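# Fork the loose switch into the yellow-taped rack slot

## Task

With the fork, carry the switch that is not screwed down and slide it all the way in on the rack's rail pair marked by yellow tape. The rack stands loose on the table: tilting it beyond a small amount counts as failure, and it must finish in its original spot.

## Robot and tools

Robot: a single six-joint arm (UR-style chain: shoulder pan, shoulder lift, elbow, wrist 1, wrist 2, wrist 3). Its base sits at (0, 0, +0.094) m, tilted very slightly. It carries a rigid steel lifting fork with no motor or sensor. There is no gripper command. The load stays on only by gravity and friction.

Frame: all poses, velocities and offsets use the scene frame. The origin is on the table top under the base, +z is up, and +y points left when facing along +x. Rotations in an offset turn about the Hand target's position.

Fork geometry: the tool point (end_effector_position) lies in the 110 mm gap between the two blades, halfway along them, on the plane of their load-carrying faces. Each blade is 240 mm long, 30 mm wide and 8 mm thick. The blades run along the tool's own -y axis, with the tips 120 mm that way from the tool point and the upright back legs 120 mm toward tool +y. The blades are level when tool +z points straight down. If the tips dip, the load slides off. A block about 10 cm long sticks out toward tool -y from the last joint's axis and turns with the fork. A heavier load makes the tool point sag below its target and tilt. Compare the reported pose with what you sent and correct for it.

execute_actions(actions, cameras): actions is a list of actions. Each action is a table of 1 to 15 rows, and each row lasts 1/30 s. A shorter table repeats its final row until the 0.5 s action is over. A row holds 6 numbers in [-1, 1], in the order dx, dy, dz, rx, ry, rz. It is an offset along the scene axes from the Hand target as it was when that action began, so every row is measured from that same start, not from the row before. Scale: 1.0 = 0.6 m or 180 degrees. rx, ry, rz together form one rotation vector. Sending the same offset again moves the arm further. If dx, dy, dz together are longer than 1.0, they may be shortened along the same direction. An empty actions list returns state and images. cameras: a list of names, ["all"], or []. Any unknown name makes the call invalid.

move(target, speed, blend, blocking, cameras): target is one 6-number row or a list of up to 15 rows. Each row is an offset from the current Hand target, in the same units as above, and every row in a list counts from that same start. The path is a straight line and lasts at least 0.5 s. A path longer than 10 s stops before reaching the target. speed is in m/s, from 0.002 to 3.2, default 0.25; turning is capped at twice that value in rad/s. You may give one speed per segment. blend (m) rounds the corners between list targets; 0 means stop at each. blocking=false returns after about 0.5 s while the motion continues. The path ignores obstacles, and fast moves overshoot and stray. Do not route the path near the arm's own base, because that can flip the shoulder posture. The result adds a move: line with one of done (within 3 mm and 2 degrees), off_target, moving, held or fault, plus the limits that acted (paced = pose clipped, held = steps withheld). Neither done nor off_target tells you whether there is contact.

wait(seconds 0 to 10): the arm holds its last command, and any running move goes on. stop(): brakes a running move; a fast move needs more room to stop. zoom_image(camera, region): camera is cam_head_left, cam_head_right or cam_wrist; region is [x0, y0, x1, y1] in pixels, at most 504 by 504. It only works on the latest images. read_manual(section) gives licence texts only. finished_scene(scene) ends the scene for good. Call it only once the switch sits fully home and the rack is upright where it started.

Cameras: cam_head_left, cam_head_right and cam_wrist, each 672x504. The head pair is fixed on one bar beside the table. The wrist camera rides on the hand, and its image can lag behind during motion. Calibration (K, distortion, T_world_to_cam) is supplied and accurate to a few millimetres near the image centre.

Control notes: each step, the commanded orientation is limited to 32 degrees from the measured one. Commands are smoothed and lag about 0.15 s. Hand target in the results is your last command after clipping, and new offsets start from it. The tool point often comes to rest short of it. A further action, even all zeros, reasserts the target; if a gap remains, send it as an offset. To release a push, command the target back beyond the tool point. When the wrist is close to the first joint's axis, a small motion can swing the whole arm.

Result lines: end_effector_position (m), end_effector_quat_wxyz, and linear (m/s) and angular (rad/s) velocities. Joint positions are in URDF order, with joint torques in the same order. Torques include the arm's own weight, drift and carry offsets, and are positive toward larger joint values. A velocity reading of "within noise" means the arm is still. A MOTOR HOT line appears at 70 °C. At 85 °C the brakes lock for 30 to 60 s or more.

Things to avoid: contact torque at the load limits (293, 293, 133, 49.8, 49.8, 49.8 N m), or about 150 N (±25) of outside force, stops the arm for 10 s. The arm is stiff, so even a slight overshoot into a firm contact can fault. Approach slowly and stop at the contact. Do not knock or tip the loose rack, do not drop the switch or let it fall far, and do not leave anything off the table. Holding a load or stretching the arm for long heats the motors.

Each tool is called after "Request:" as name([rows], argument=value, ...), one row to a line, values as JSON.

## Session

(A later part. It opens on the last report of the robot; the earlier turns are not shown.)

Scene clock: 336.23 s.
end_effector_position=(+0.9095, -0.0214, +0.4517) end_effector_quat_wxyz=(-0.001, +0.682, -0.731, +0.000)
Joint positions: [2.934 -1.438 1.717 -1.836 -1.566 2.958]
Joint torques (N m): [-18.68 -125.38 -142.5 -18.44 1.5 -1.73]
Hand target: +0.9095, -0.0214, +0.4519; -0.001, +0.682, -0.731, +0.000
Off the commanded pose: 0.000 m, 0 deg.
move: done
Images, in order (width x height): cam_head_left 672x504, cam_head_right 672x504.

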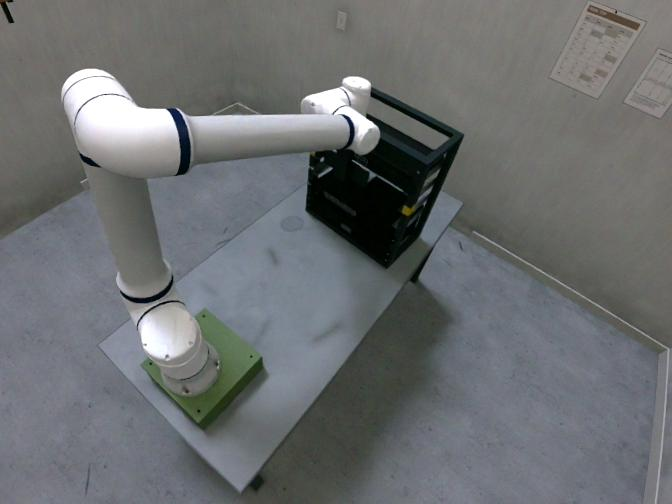

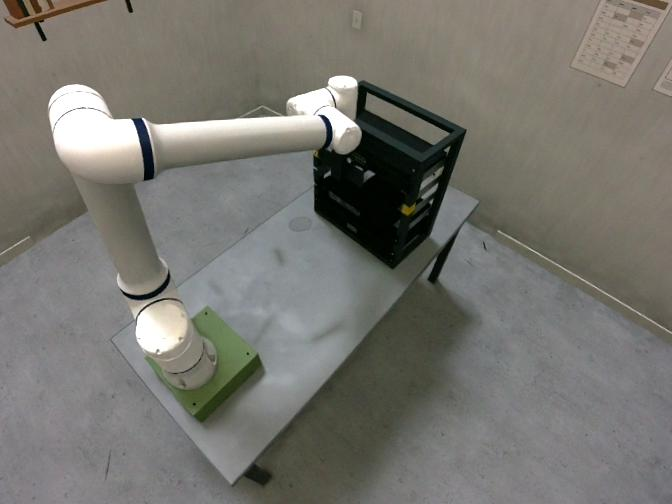

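Request:
move(target=[-0.0831, 0.0061, 0.0, 0, 0, 0], speed=0.06, cameras=["all"])

Request:
zoom_image(camera="cam_head_right", region=[300, 80, 440, 220])

Request:
zoom_image(camera="cam_head_left", region=[300, 80, 440, 220])

Scene clock: 345.63 s.
end_effector_position=(+0.8598, -0.0178, +0.4519) end_effector_quat_wxyz=(-0.001, +0.682, -0.731, +0.000)
Joint positions: [2.922 -1.519 1.805 -1.842 -1.566 2.945]
Joint torques (N m): [-22.92 -116.13 -117.84 -23.72 0.43 -2.18]
Hand target: +0.8596, -0.0178, +0.4519; -0.001, +0.682, -0.731, +0.000
Off the commanded pose: 0.000 m, 0 deg.
move: done
camera_calibration:
cam_wrist: T_world_to_cam=[[-0.0827019, -0.996176, -0.0281861, 0.0756008], [-0.935629, 0.0678743, 0.346398, 0.520419], [-0.34316, 0.0550195, -0.937664, 0.814159], [0, 0, 0, 1]] pos_world=[0.772559, -0.00480599, 0.585266]

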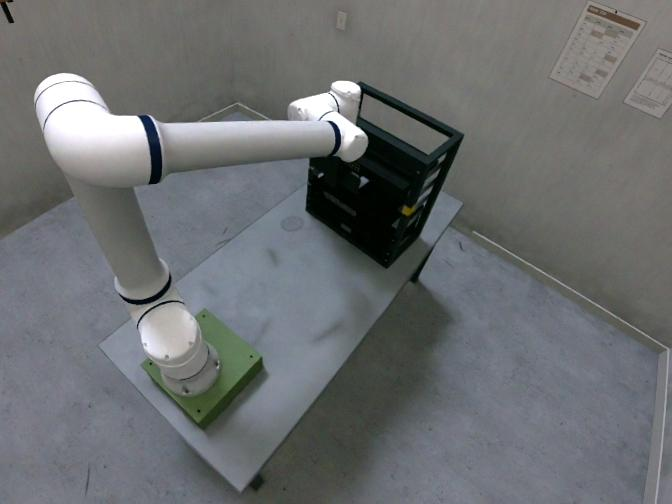

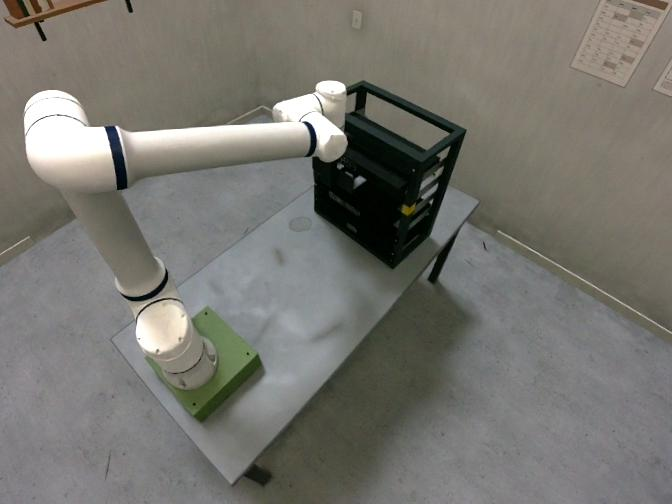

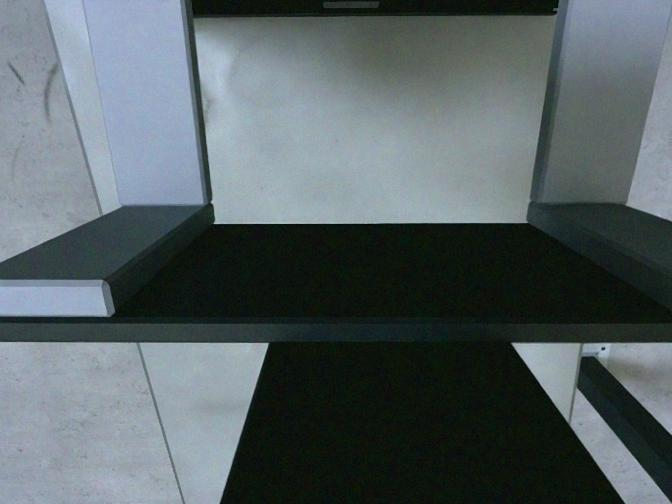

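Scaled by 3.600.

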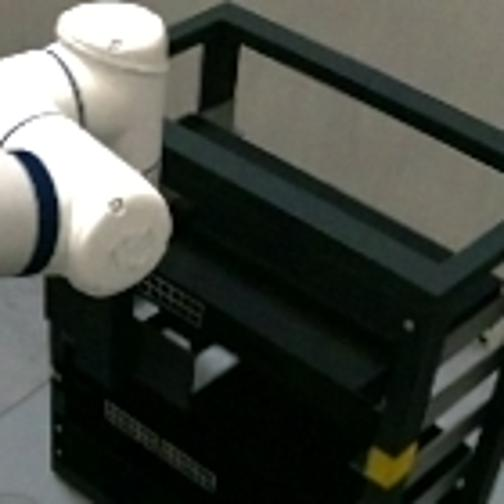

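Scaled by 3.600.

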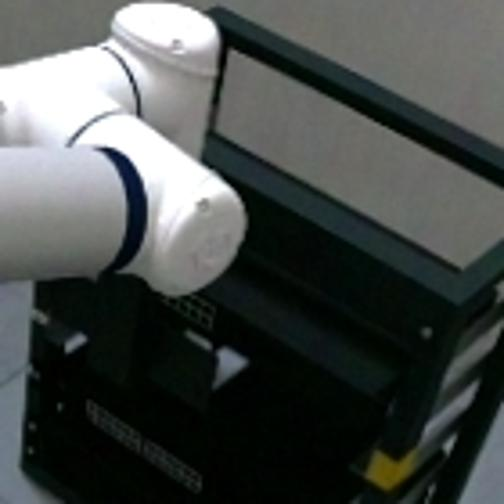

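Request:
move(target=[-0.3823, 0.0281, 0.0, 0, 0, 0], speed=0.12, cameras=["all"])

Request:
zoom_image(camera="cam_head_right", region=[240, 80, 480, 280])

Request:
zoom_image(camera="cam_head_left", region=[240, 80, 480, 280])

Scene clock: 353.33 s.
end_effector_position=(+0.6304, -0.0009, +0.4519) end_effector_quat_wxyz=(-0.001, +0.682, -0.731, +0.000)
Joint positions: [2.827 -1.936 2.145 -1.764 -1.568 2.85]
Joint torques (N m): [-23.58 -63.57 -120.84 -18.2 3.73 -2]
Hand target: +0.6302, -0.0009, +0.4519; -0.001, +0.682, -0.731, +0.000
Off the commanded pose: 0.000 m, 0 deg.
move: done
camera_calibration:
cam_wrist: T_world_to_cam=[[-0.0827019, -0.996176, -0.0281861, 0.0734644], [-0.935629, 0.0678743, 0.346398, 0.304639], [-0.34316, 0.0550195, -0.937664, 0.734508], [0, 0, 0, 1]] pos_world=[0.543159, 0.012094, 0.585266]

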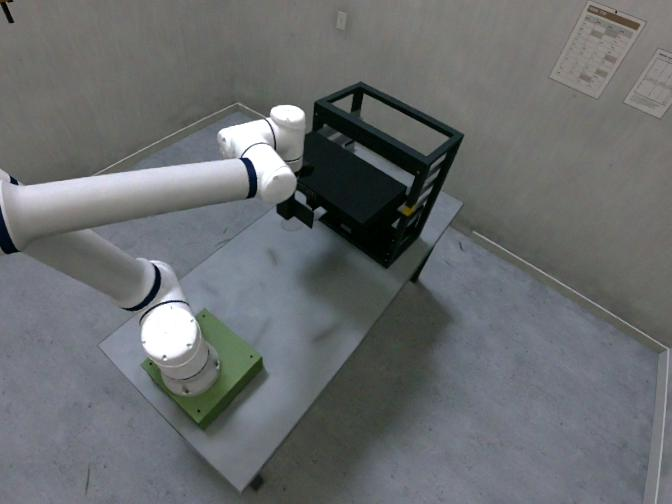

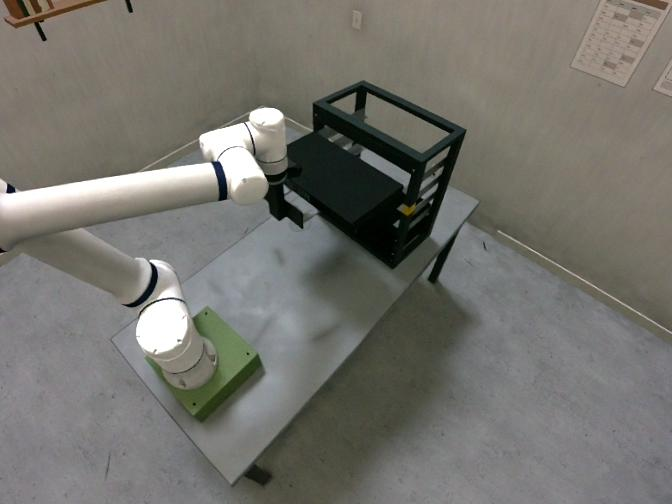

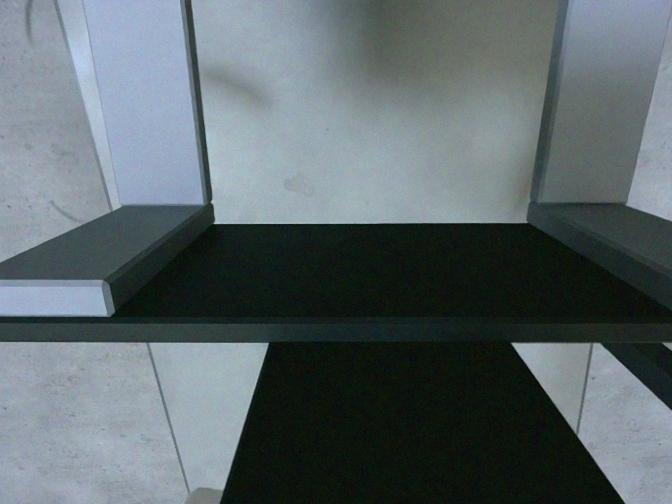

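Scaled by 2.100.

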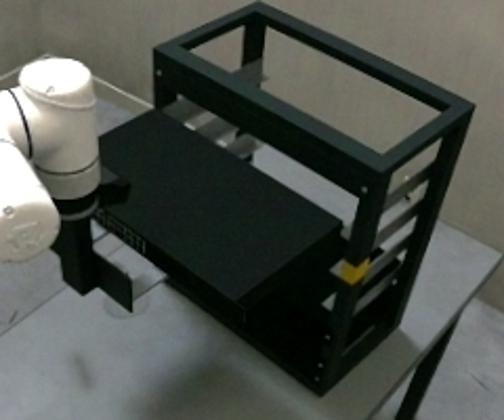

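Scaled by 2.100.

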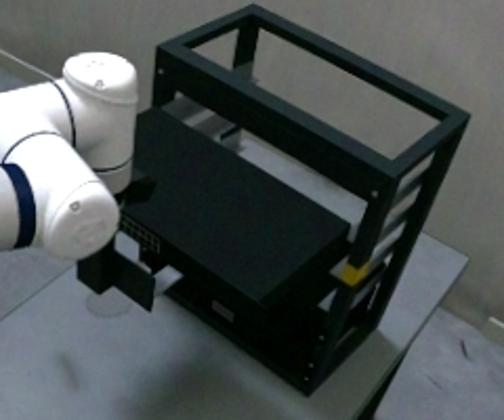

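Request:
move(target=[0.0, 0.0, -0.1565, 0, 0, 0], speed=0.12, cameras=["all"])

Request:
zoom_image(camera="cam_head_right", region=[240, 80, 480, 280])

Request:
zoom_image(camera="cam_head_left", region=[240, 80, 480, 280])

Scene clock: 369.43 s.
end_effector_position=(+0.6302, -0.0009, +0.3582) end_effector_quat_wxyz=(-0.001, +0.682, -0.731, +0.000)
Joint positions: [2.827 -1.882 2.283 -1.957 -1.568 2.85]
Joint torques (N m): [10.34 -37.83 -114.56 -23.28 3.04 3.56]
Hand target: +0.6302, -0.0009, +0.3580; -0.001, +0.682, -0.731, +0.000
Off the commanded pose: 0.000 m, 0 deg.
move: done
camera_calibration:
cam_wrist: T_world_to_cam=[[-0.0827019, -0.996176, -0.0281861, 0.070815], [-0.935629, 0.0678743, 0.346398, 0.337003], [-0.34316, 0.0550195, -0.937664, 0.646614], [0, 0, 0, 1]] pos_world=[0.543059, 0.012094, 0.491566]

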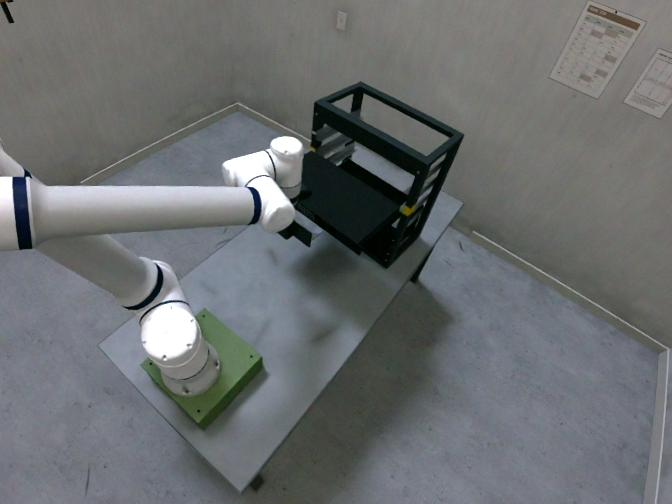

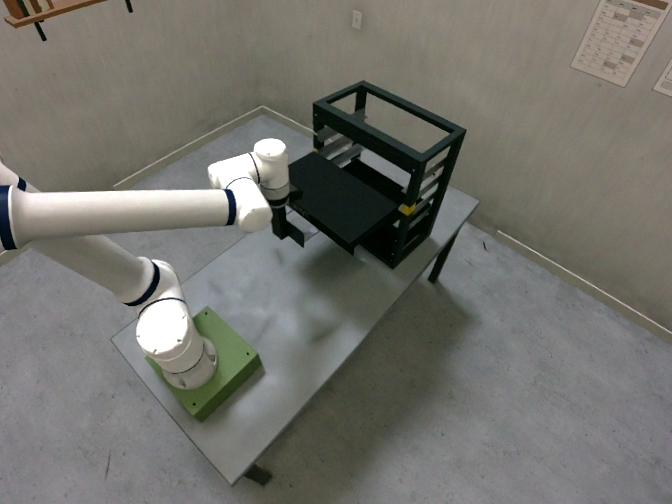

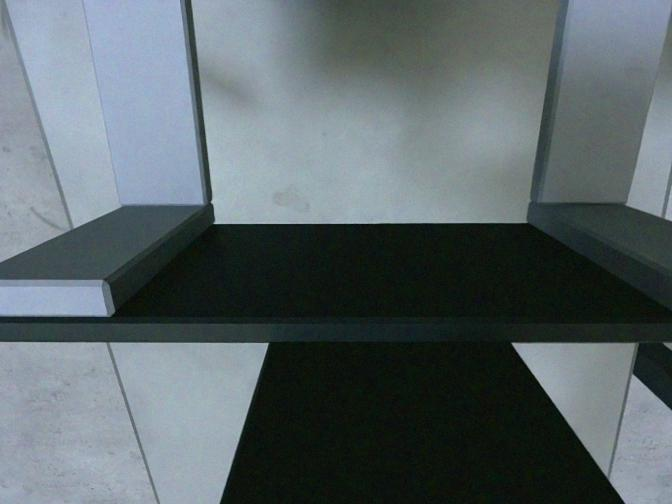

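Scaled by 2.100.

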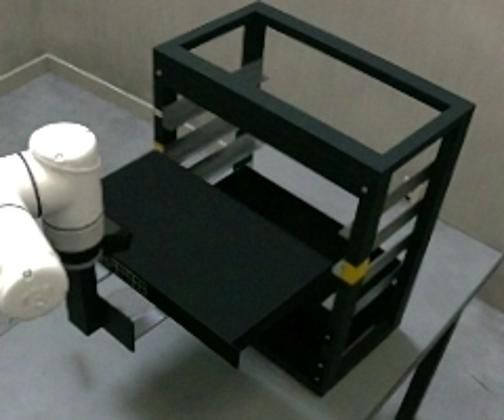

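Scaled by 2.100.

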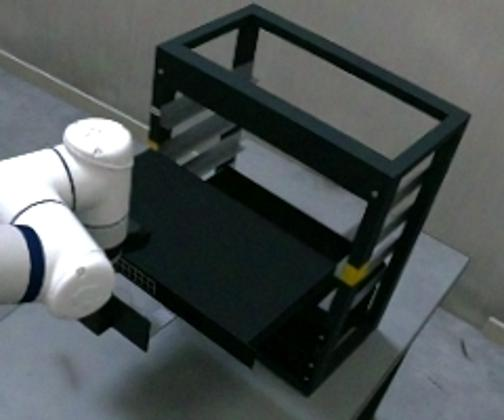

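Request:
zoom_image(camera="cam_head_left", region=[330, 180, 430, 280])

Request:
zoom_image(camera="cam_head_right", region=[330, 180, 430, 280])

Request:
zoom_image(camera="cam_head_left", region=[285, 130, 365, 210])

Scaled by 5.040.

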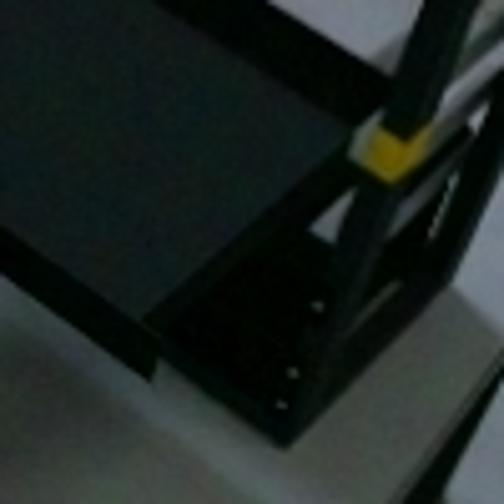

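Scaled by 5.040.

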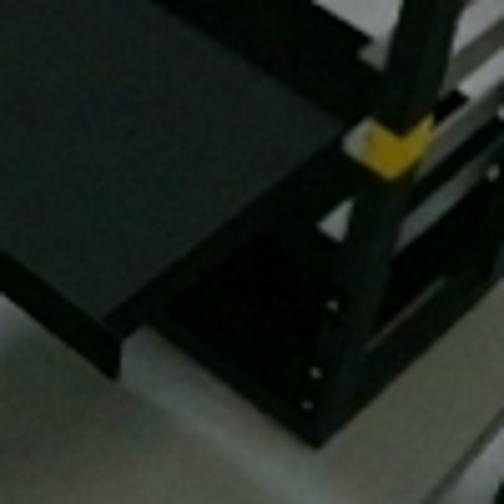

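Scaled by 6.300.

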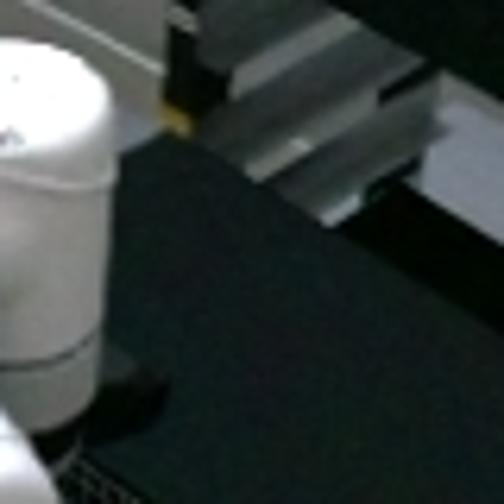

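Request:
move(target=[0.3823, -0.0281, 0.0, 0, 0, 0], speed=0.1, cameras=["all"])

Request:
zoom_image(camera="cam_head_right", region=[290, 90, 450, 250])

Request:
zoom_image(camera="cam_head_left", region=[290, 90, 450, 250])

Scene clock: 395.57 s.
end_effector_position=(+0.8594, -0.0178, +0.3580) end_effector_quat_wxyz=(-0.001, +0.682, -0.731, +0.000)
Joint positions: [2.922 -1.464 1.922 -2.014 -1.566 2.945]
Joint torques (N m): [10 -89.11 -135.49 -18.6 1.05 3.34]
Hand target: +0.8596, -0.0178, +0.3580; -0.001, +0.682, -0.731, +0.000
Off the commanded pose: 0.000 m, 0 deg.
move: done
camera_calibration:
cam_wrist: T_world_to_cam=[[-0.0827352, -0.99617, -0.0282799, 0.0731006], [-0.935627, 0.0678729, 0.346404, 0.552654], [-0.343158, 0.0551192, -0.937659, 0.726], [0, 0, 0, 1]] pos_world=[0.772258, -0.00470614, 0.491366]

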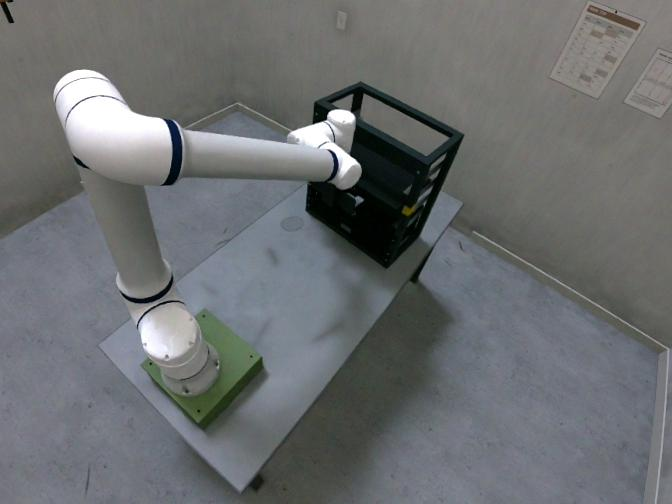

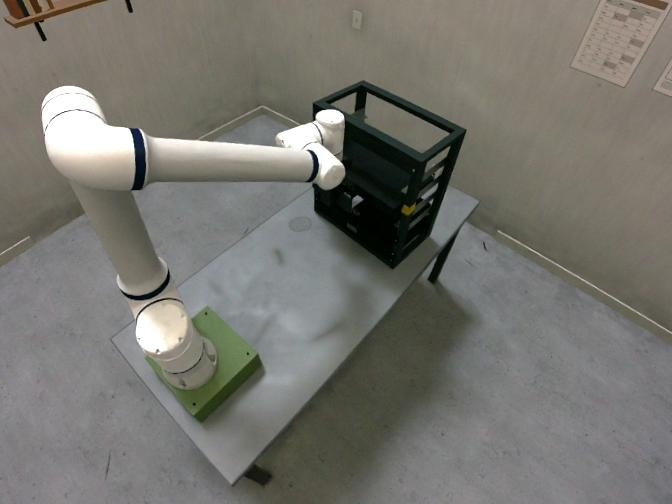

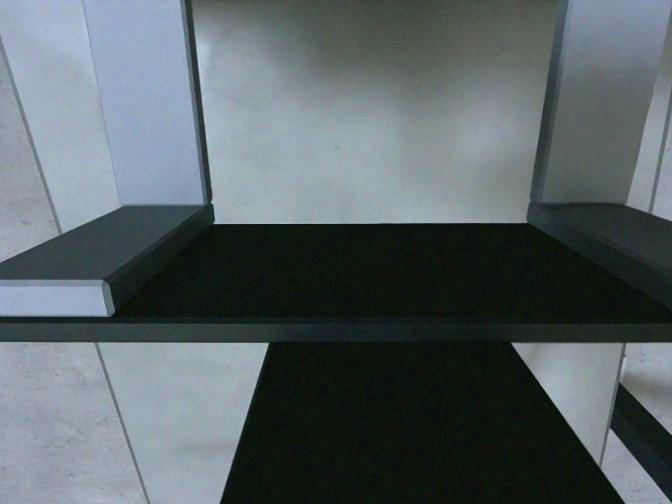

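Scaled by 3.150.

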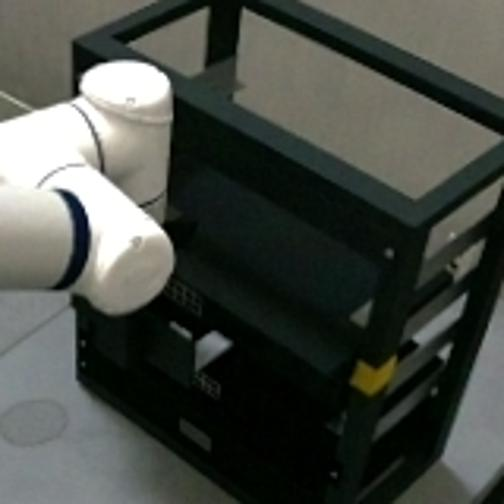

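Scaled by 3.150.

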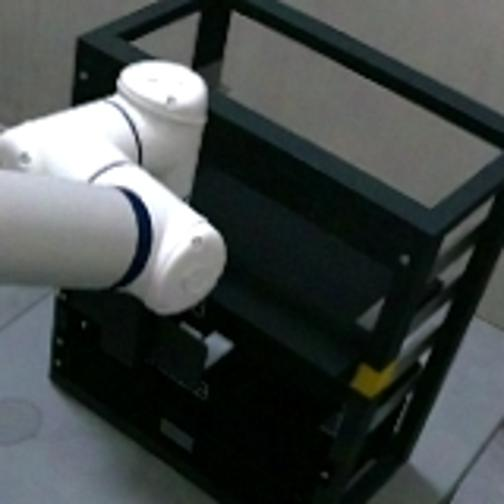

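Request:
move([
  [0.0798, -0.0059, 0, 0, 0, 0],
  [0.0798, -0.0059, -0.0117, 0, 0, 0],
  [0.0898, -0.0066, -0.0117, 0, 0, 0],
], speed=[0.06, 0.03, 0.02], cameras=["all"])

Request:
zoom_image(camera="cam_head_right", region=[310, 110, 450, 250])

Request:
zoom_image(camera="cam_head_left", region=[310, 110, 450, 250])

Scene clock: 411.17 s.
end_effector_position=(+0.9133, -0.0217, +0.3510) end_effector_quat_wxyz=(-0.001, +0.682, -0.731, +0.000)
Joint positions: [2.936 -1.373 1.83 -2.013 -1.566 2.959]
Joint torques (N m): [6.71 -78.18 -114.23 -10.14 0.97 3.54]
Hand target: +0.9135, -0.0217, +0.3510; -0.001, +0.682, -0.731, +0.000
Off the commanded pose: 0.000 m, 0 deg.
move: done
camera_calibration:
cam_wrist: T_world_to_cam=[[-0.0827019, -0.996176, -0.0281861, 0.0733046], [-0.935629, 0.0678743, 0.346398, 0.605785], [-0.34316, 0.0550195, -0.937664, 0.738156], [0, 0, 0, 1]] pos_world=[0.826159, -0.00870599, 0.484366]

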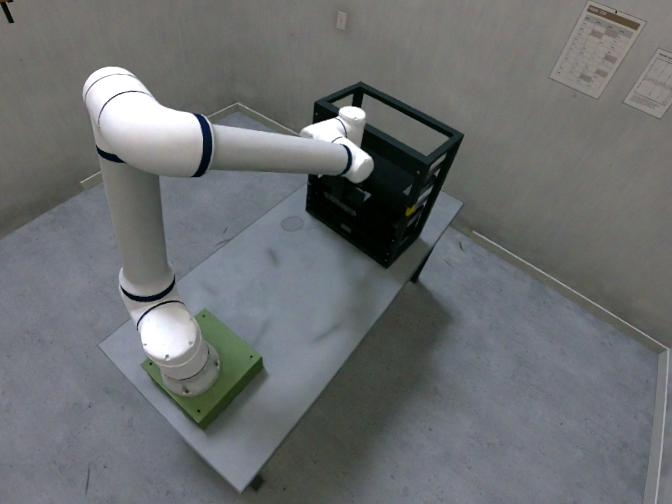

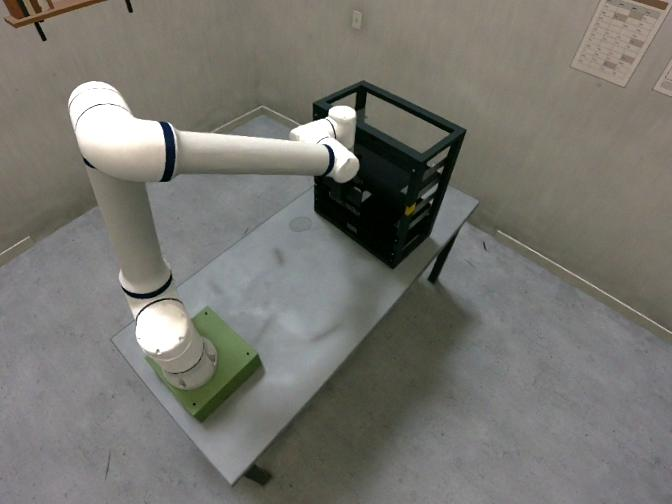

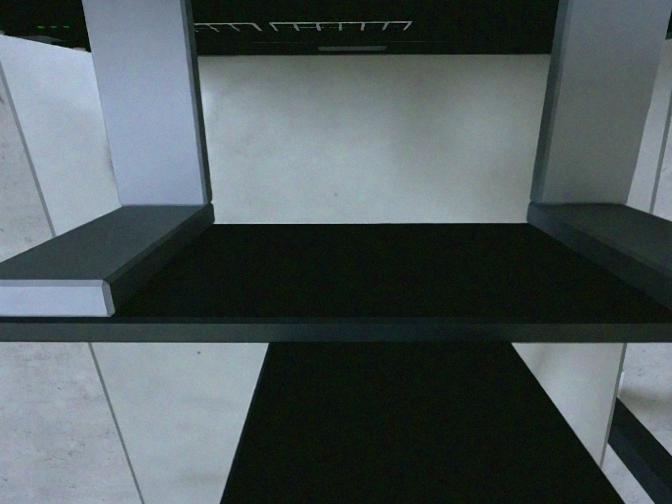

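Scaled by 3.600.

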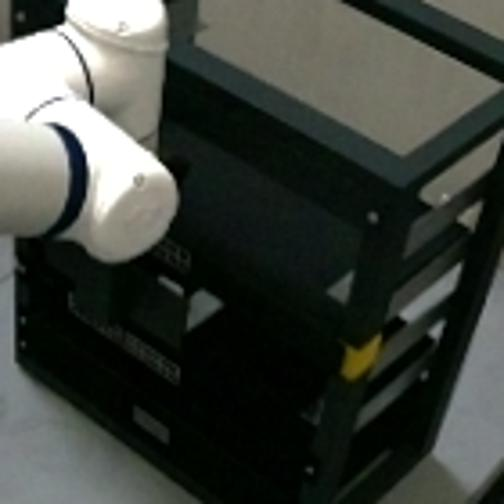

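Scaled by 3.600.

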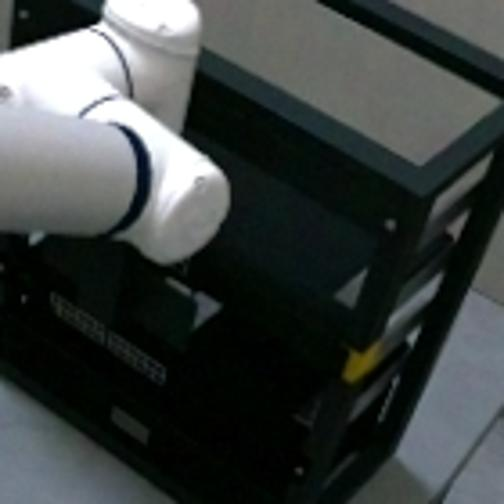

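Request:
move(target=[0, 0, -0.02, 0, 0, 0], speed=0.02, cameras=["all"])

Request:
zoom_image(camera="cam_head_right", region=[310, 110, 450, 250])

Scene clock: 416.00 s.
end_effector_position=(+0.9135, -0.0217, +0.3392) end_effector_quat_wxyz=(-0.001, +0.682, -0.731, +0.000)
Joint positions: [2.936 -1.364 1.842 -2.034 -1.566 2.959]
Joint torques (N m): [9.3 -64.95 -70.51 -10 1.35 3.31]
Hand target: +0.9135, -0.0217, +0.3390; -0.001, +0.682, -0.731, +0.000
Off the commanded pose: 0.000 m, 0 deg.
move: done
camera_calibration:
cam_wrist: T_world_to_cam=[[-0.0827019, -0.996176, -0.0281861, 0.0729802], [-0.935629, 0.0678743, 0.346398, 0.609967], [-0.34316, 0.0550195, -0.937664, 0.727126], [0, 0, 0, 1]] pos_world=[0.826259, -0.00870599, 0.472566]

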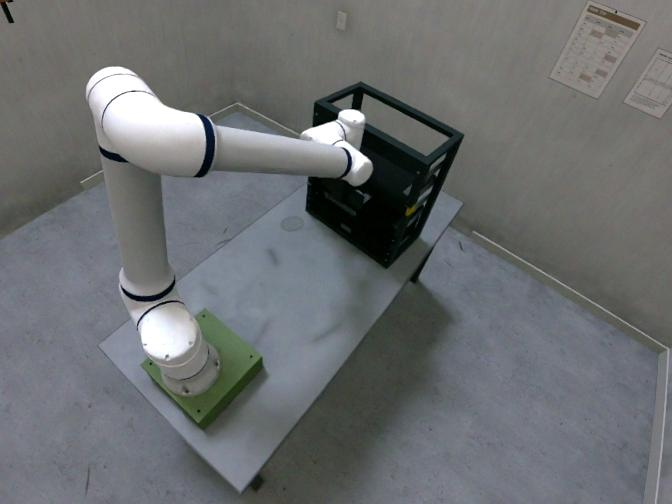

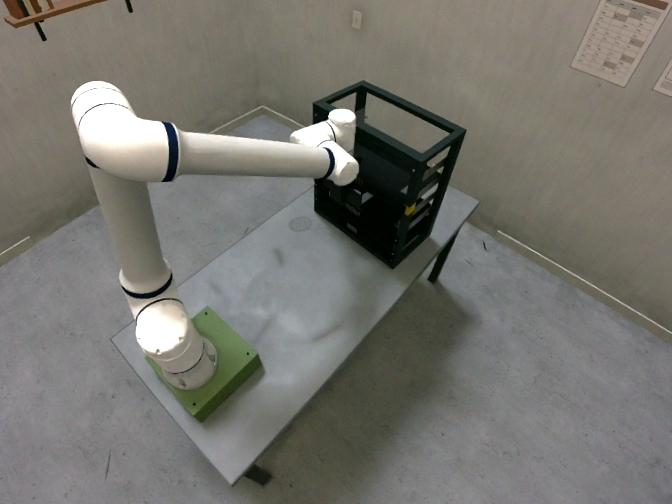

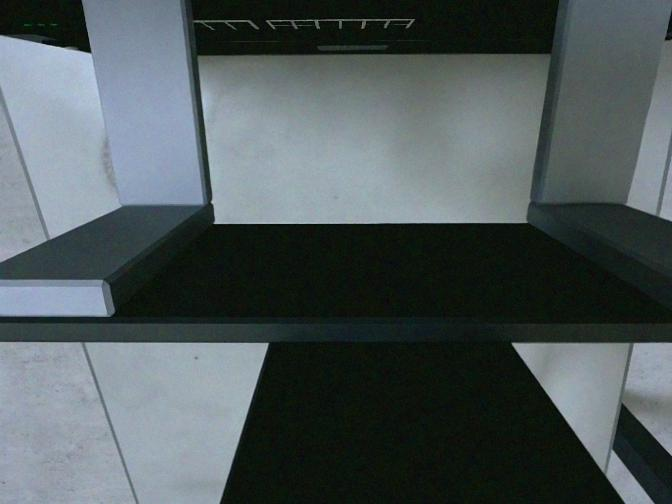

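Scaled by 3.600.

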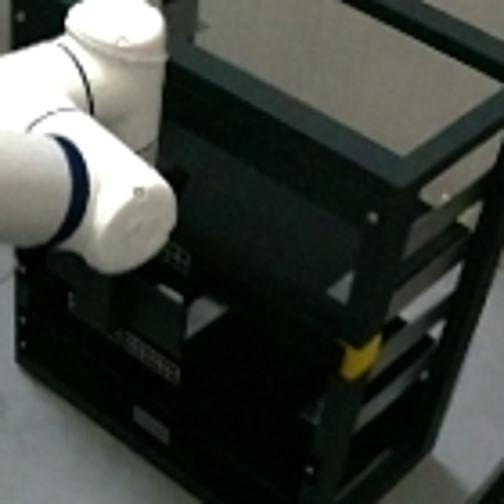

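Request:
move([
  [0, 0, -0.0117, 0, 0, 0],
  [-0.4655, 0.0336, -0.0117, 0, 0, 0],
  [-0.3225, 0.4862, 0.2683, -0.0150, -0.4165, 0.0190],
], speed=[0.05, 0.2, 0.35], cameras=["all"])

Request:
zoom_image(camera="cam_wrist", region=[250, 0, 550, 230])

Request:
zoom_image(camera="cam_head_right", region=[290, 80, 470, 280])

Request:
zoom_image(camera="cam_head_left", region=[290, 80, 470, 280])

Scene clock: 432.40 s.
end_effector_position=(+0.7200, +0.2699, +0.5000) end_effector_quat_wxyz=(-0.430, +0.561, -0.561, +0.430)
Joint positions: [3.399 -1.185 2.429 -4.105 -1.772 3.205]
Joint torques (N m): [9.08 -51.31 -51.29 -11.94 -2.89 -2.03]
Hand target: +0.7200, +0.2700, +0.5000; -0.430, +0.561, -0.561, +0.431
Off the commanded pose: 0.000 m, 0 deg.
move: done
camera_calibration:
cam_wrist: T_world_to_cam=[[0.0231677, -0.999555, -0.0187694, 0.272018], [-0.577588, 0.00194143, -0.816326, 0.694797], [0.816, 0.0297534, -0.577286, -0.21246], [0, 0, 0, 1]] pos_world=[0.568372, 0.27687, 0.449637]

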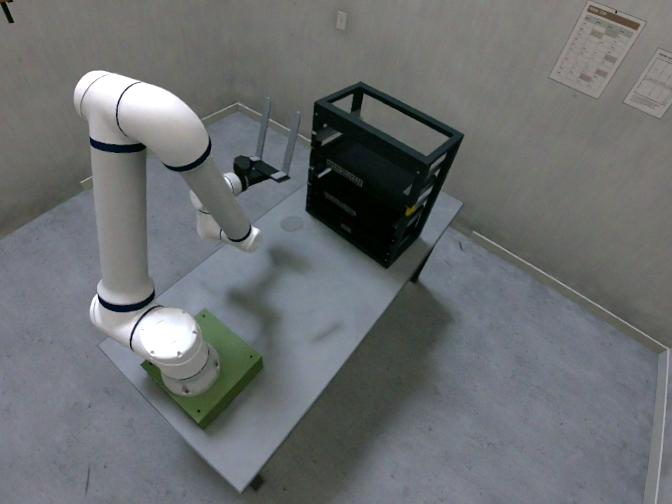

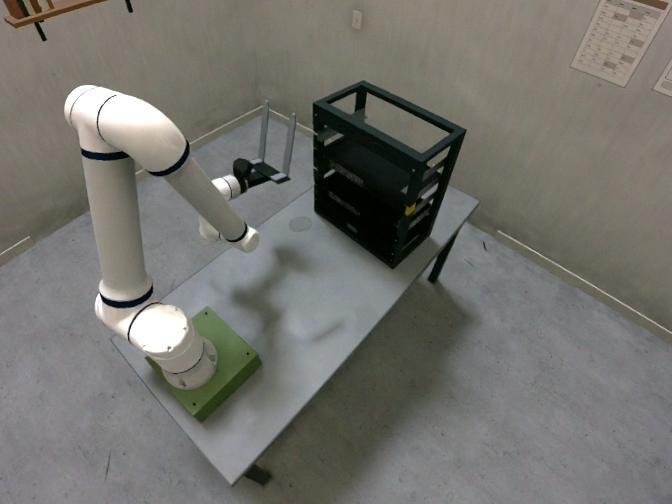

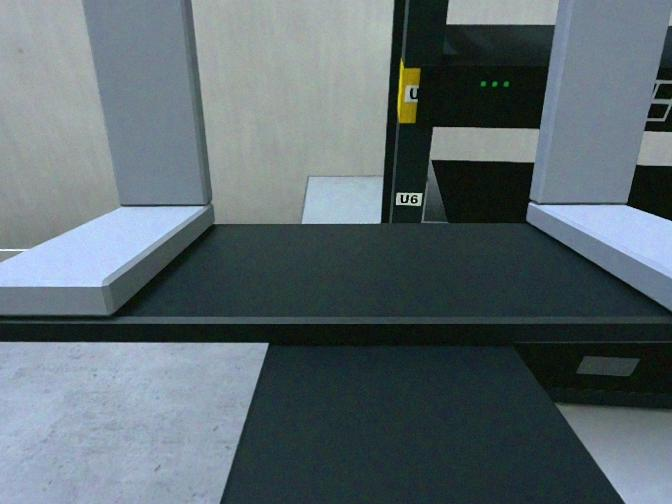

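Scaled by 1.680.

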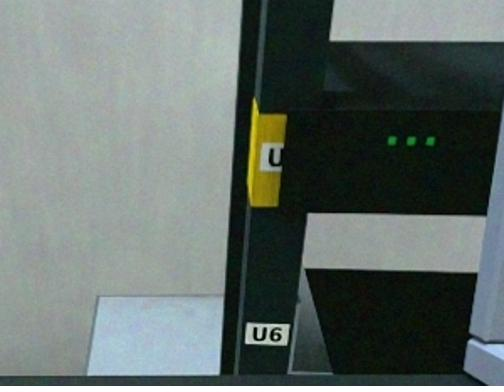

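Scaled by 2.520.

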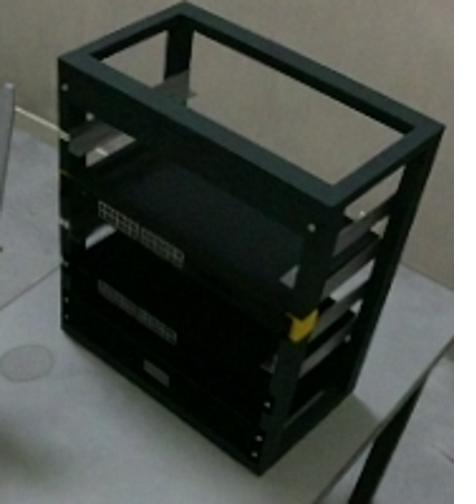

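Scaled by 2.520.

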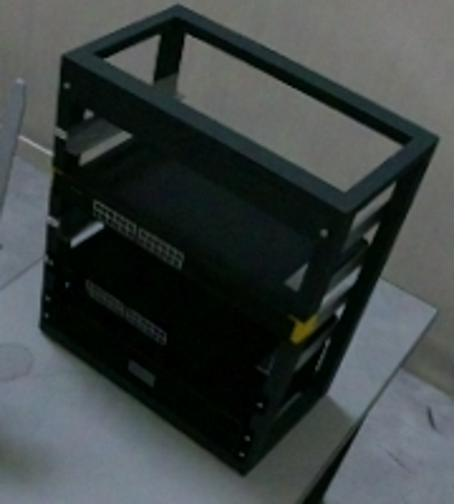

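Request:
move(target=[0.0567, 0.06, 0.0233, 0, 0, -0.1944], speed=0.3, cameras=["cam_wrist"])

Request:
zoom_image(camera="cam_wrist", region=[200, 0, 440, 220])

Scene clock: 461.37 s.
end_effector_position=(+0.7540, +0.3060, +0.5140) end_effector_quat_wxyz=(+0.281, -0.367, +0.703, -0.540) end_effector_velocity=(+0.000, +0.000, +0.000) end_effector_angular_velocity=(-0.001, +0.002, -0.001)
Joint positions: [3.711 -1.067 2.066 -3.551 -2.63 3.667]
Joint velocities: [0 0 0 0.005 -0.001 0.002]
Joint torques (N m): [10.41 -102.65 -64.71 -4.21 -6.26 3.35]
Hand target: +0.7540, +0.3060, +0.5140; +0.281, -0.367, +0.703, -0.540
Off the commanded pose: 0.000 m, 0 deg.
move: done
camera_calibration:
cam_wrist: T_world_to_cam=[[-0.554086, -0.832248, -0.0187593, 0.691608], [-0.471819, 0.332529, -0.816585, 0.545032], [0.685839, -0.443608, -0.57692, 0.00952899], [0, 0, 0, 1]] pos_world=[0.633831, 0.398577, 0.463536]
Images, in order (width x height): cam_wrist 672x504.

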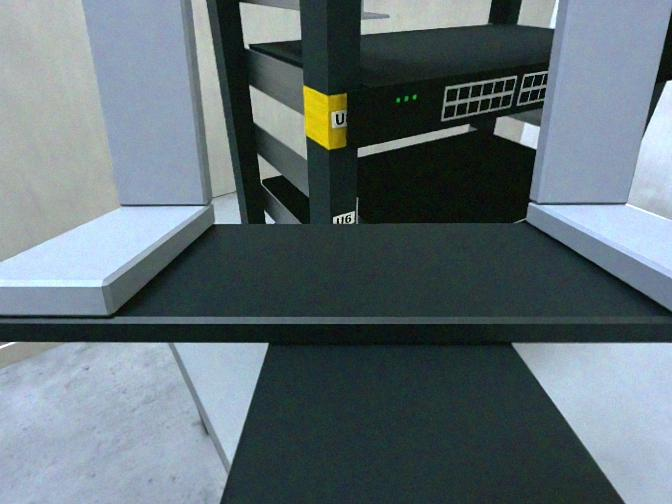

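Scaled by 2.100.

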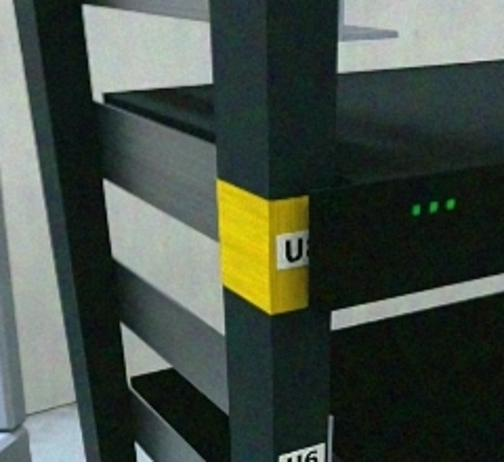

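Request:
zoom_image(camera="cam_wrist", region=[300, 60, 400, 170])

Scaled by 4.582.

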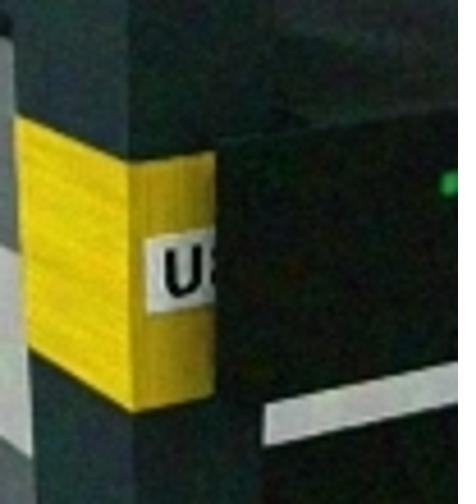

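Request:
move(target=[0, 0, -0.2963, 0, 0, 0], speed=0.3, cameras=["cam_wrist"])

Request:
zoom_image(camera="cam_wrist", region=[300, 60, 400, 170])

Scene clock: 492.40 s.
end_effector_position=(+0.7540, +0.3060, +0.3363) end_effector_quat_wxyz=(+0.281, -0.367, +0.703, -0.540)
Joint positions: [3.715 -0.77 2.051 -3.829 -2.633 3.671]
Joint torques (N m): [-23.27 -84.18 -44.77 -9.3 -3.92 -2.17]
Hand target: +0.7540, +0.3060, +0.3362; +0.281, -0.367, +0.703, -0.540
Off the commanded pose: 0.000 m, 0 deg.
move: done
camera_calibration:
cam_wrist: T_world_to_cam=[[-0.554301, -0.832104, -0.0187863, 0.688363], [-0.471876, 0.332771, -0.816454, 0.399909], [0.685626, -0.443696, -0.577105, -0.092708], [0, 0, 0, 1]] pos_world=[0.633831, 0.398578, 0.285937]
Images, in order (width x height): cam_wrist 672x504.

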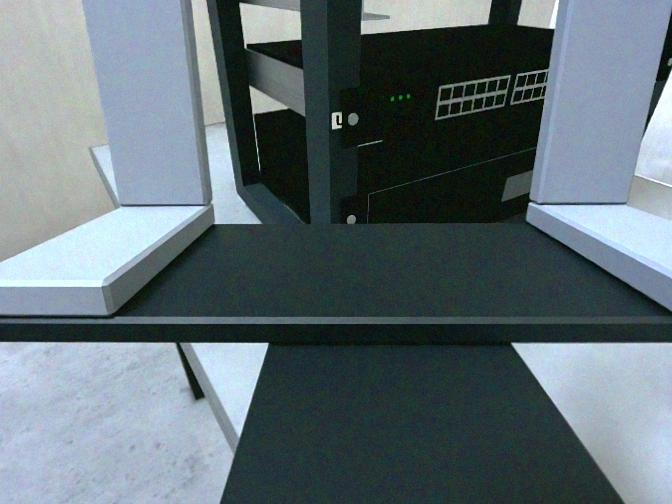

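Scaled by 4.582.

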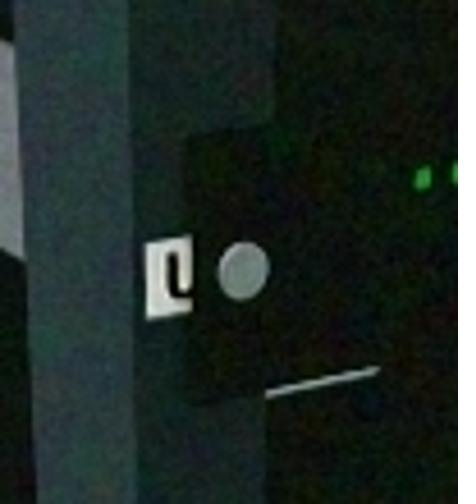

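Request:
move(target=[-0.1298, -0.5173, 0.0613, 0.1420, 0.3965, 0.1441], speed=0.4, cameras=["all"])

Request:
zoom_image(camera="cam_head_left", region=[270, 90, 430, 250])

Scene clock: 524.73 s.
end_effector_position=(+0.6761, -0.0043, +0.3730) end_effector_quat_wxyz=(+0.000, +0.679, -0.734, +0.000)
Joint positions: [2.856 -1.799 2.199 -1.957 -1.569 2.887]
Joint torques (N m): [-21.55 -22.01 -96.55 -5.05 1.39 -2.29]
Hand target: +0.6761, -0.0044, +0.3730; +0.000, +0.679, -0.734, +0.000
Off the commanded pose: 0.000 m, 0 deg.
move: done
camera_calibration:
cam_wrist: T_world_to_cam=[[-0.0904673, -0.995556, -0.0261438, 0.0760711], [-0.934956, 0.0758596, 0.346559, 0.374544], [-0.343036, 0.0557956, -0.937664, 0.676238], [0, 0, 0, 1]] pos_world=[0.589038, 0.00958919, 0.506271]

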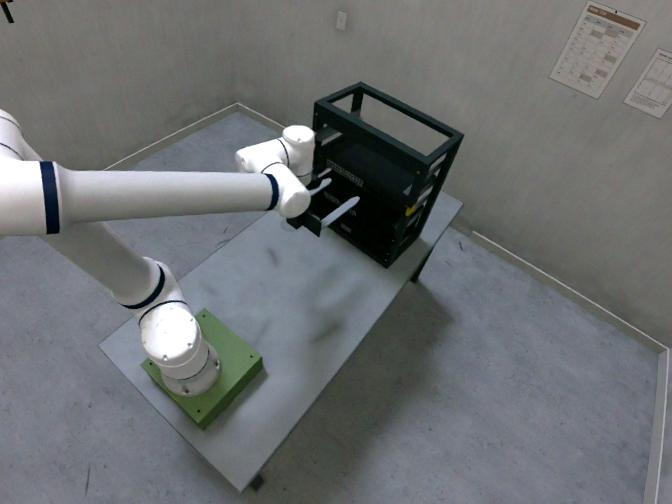

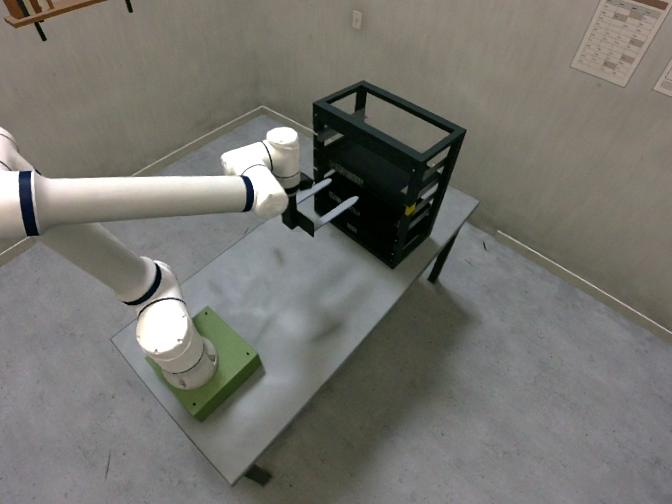

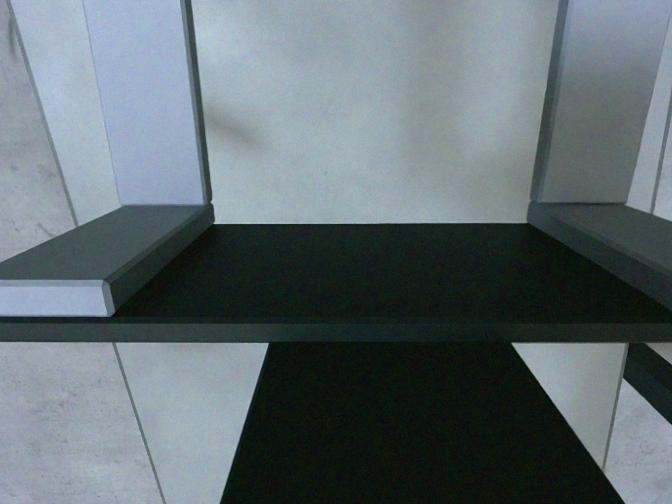

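Scaled by 3.150.

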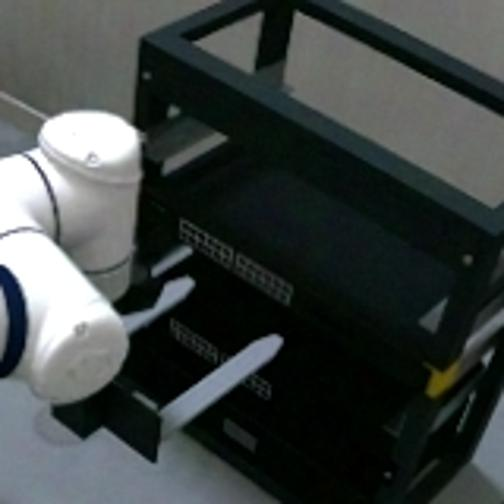

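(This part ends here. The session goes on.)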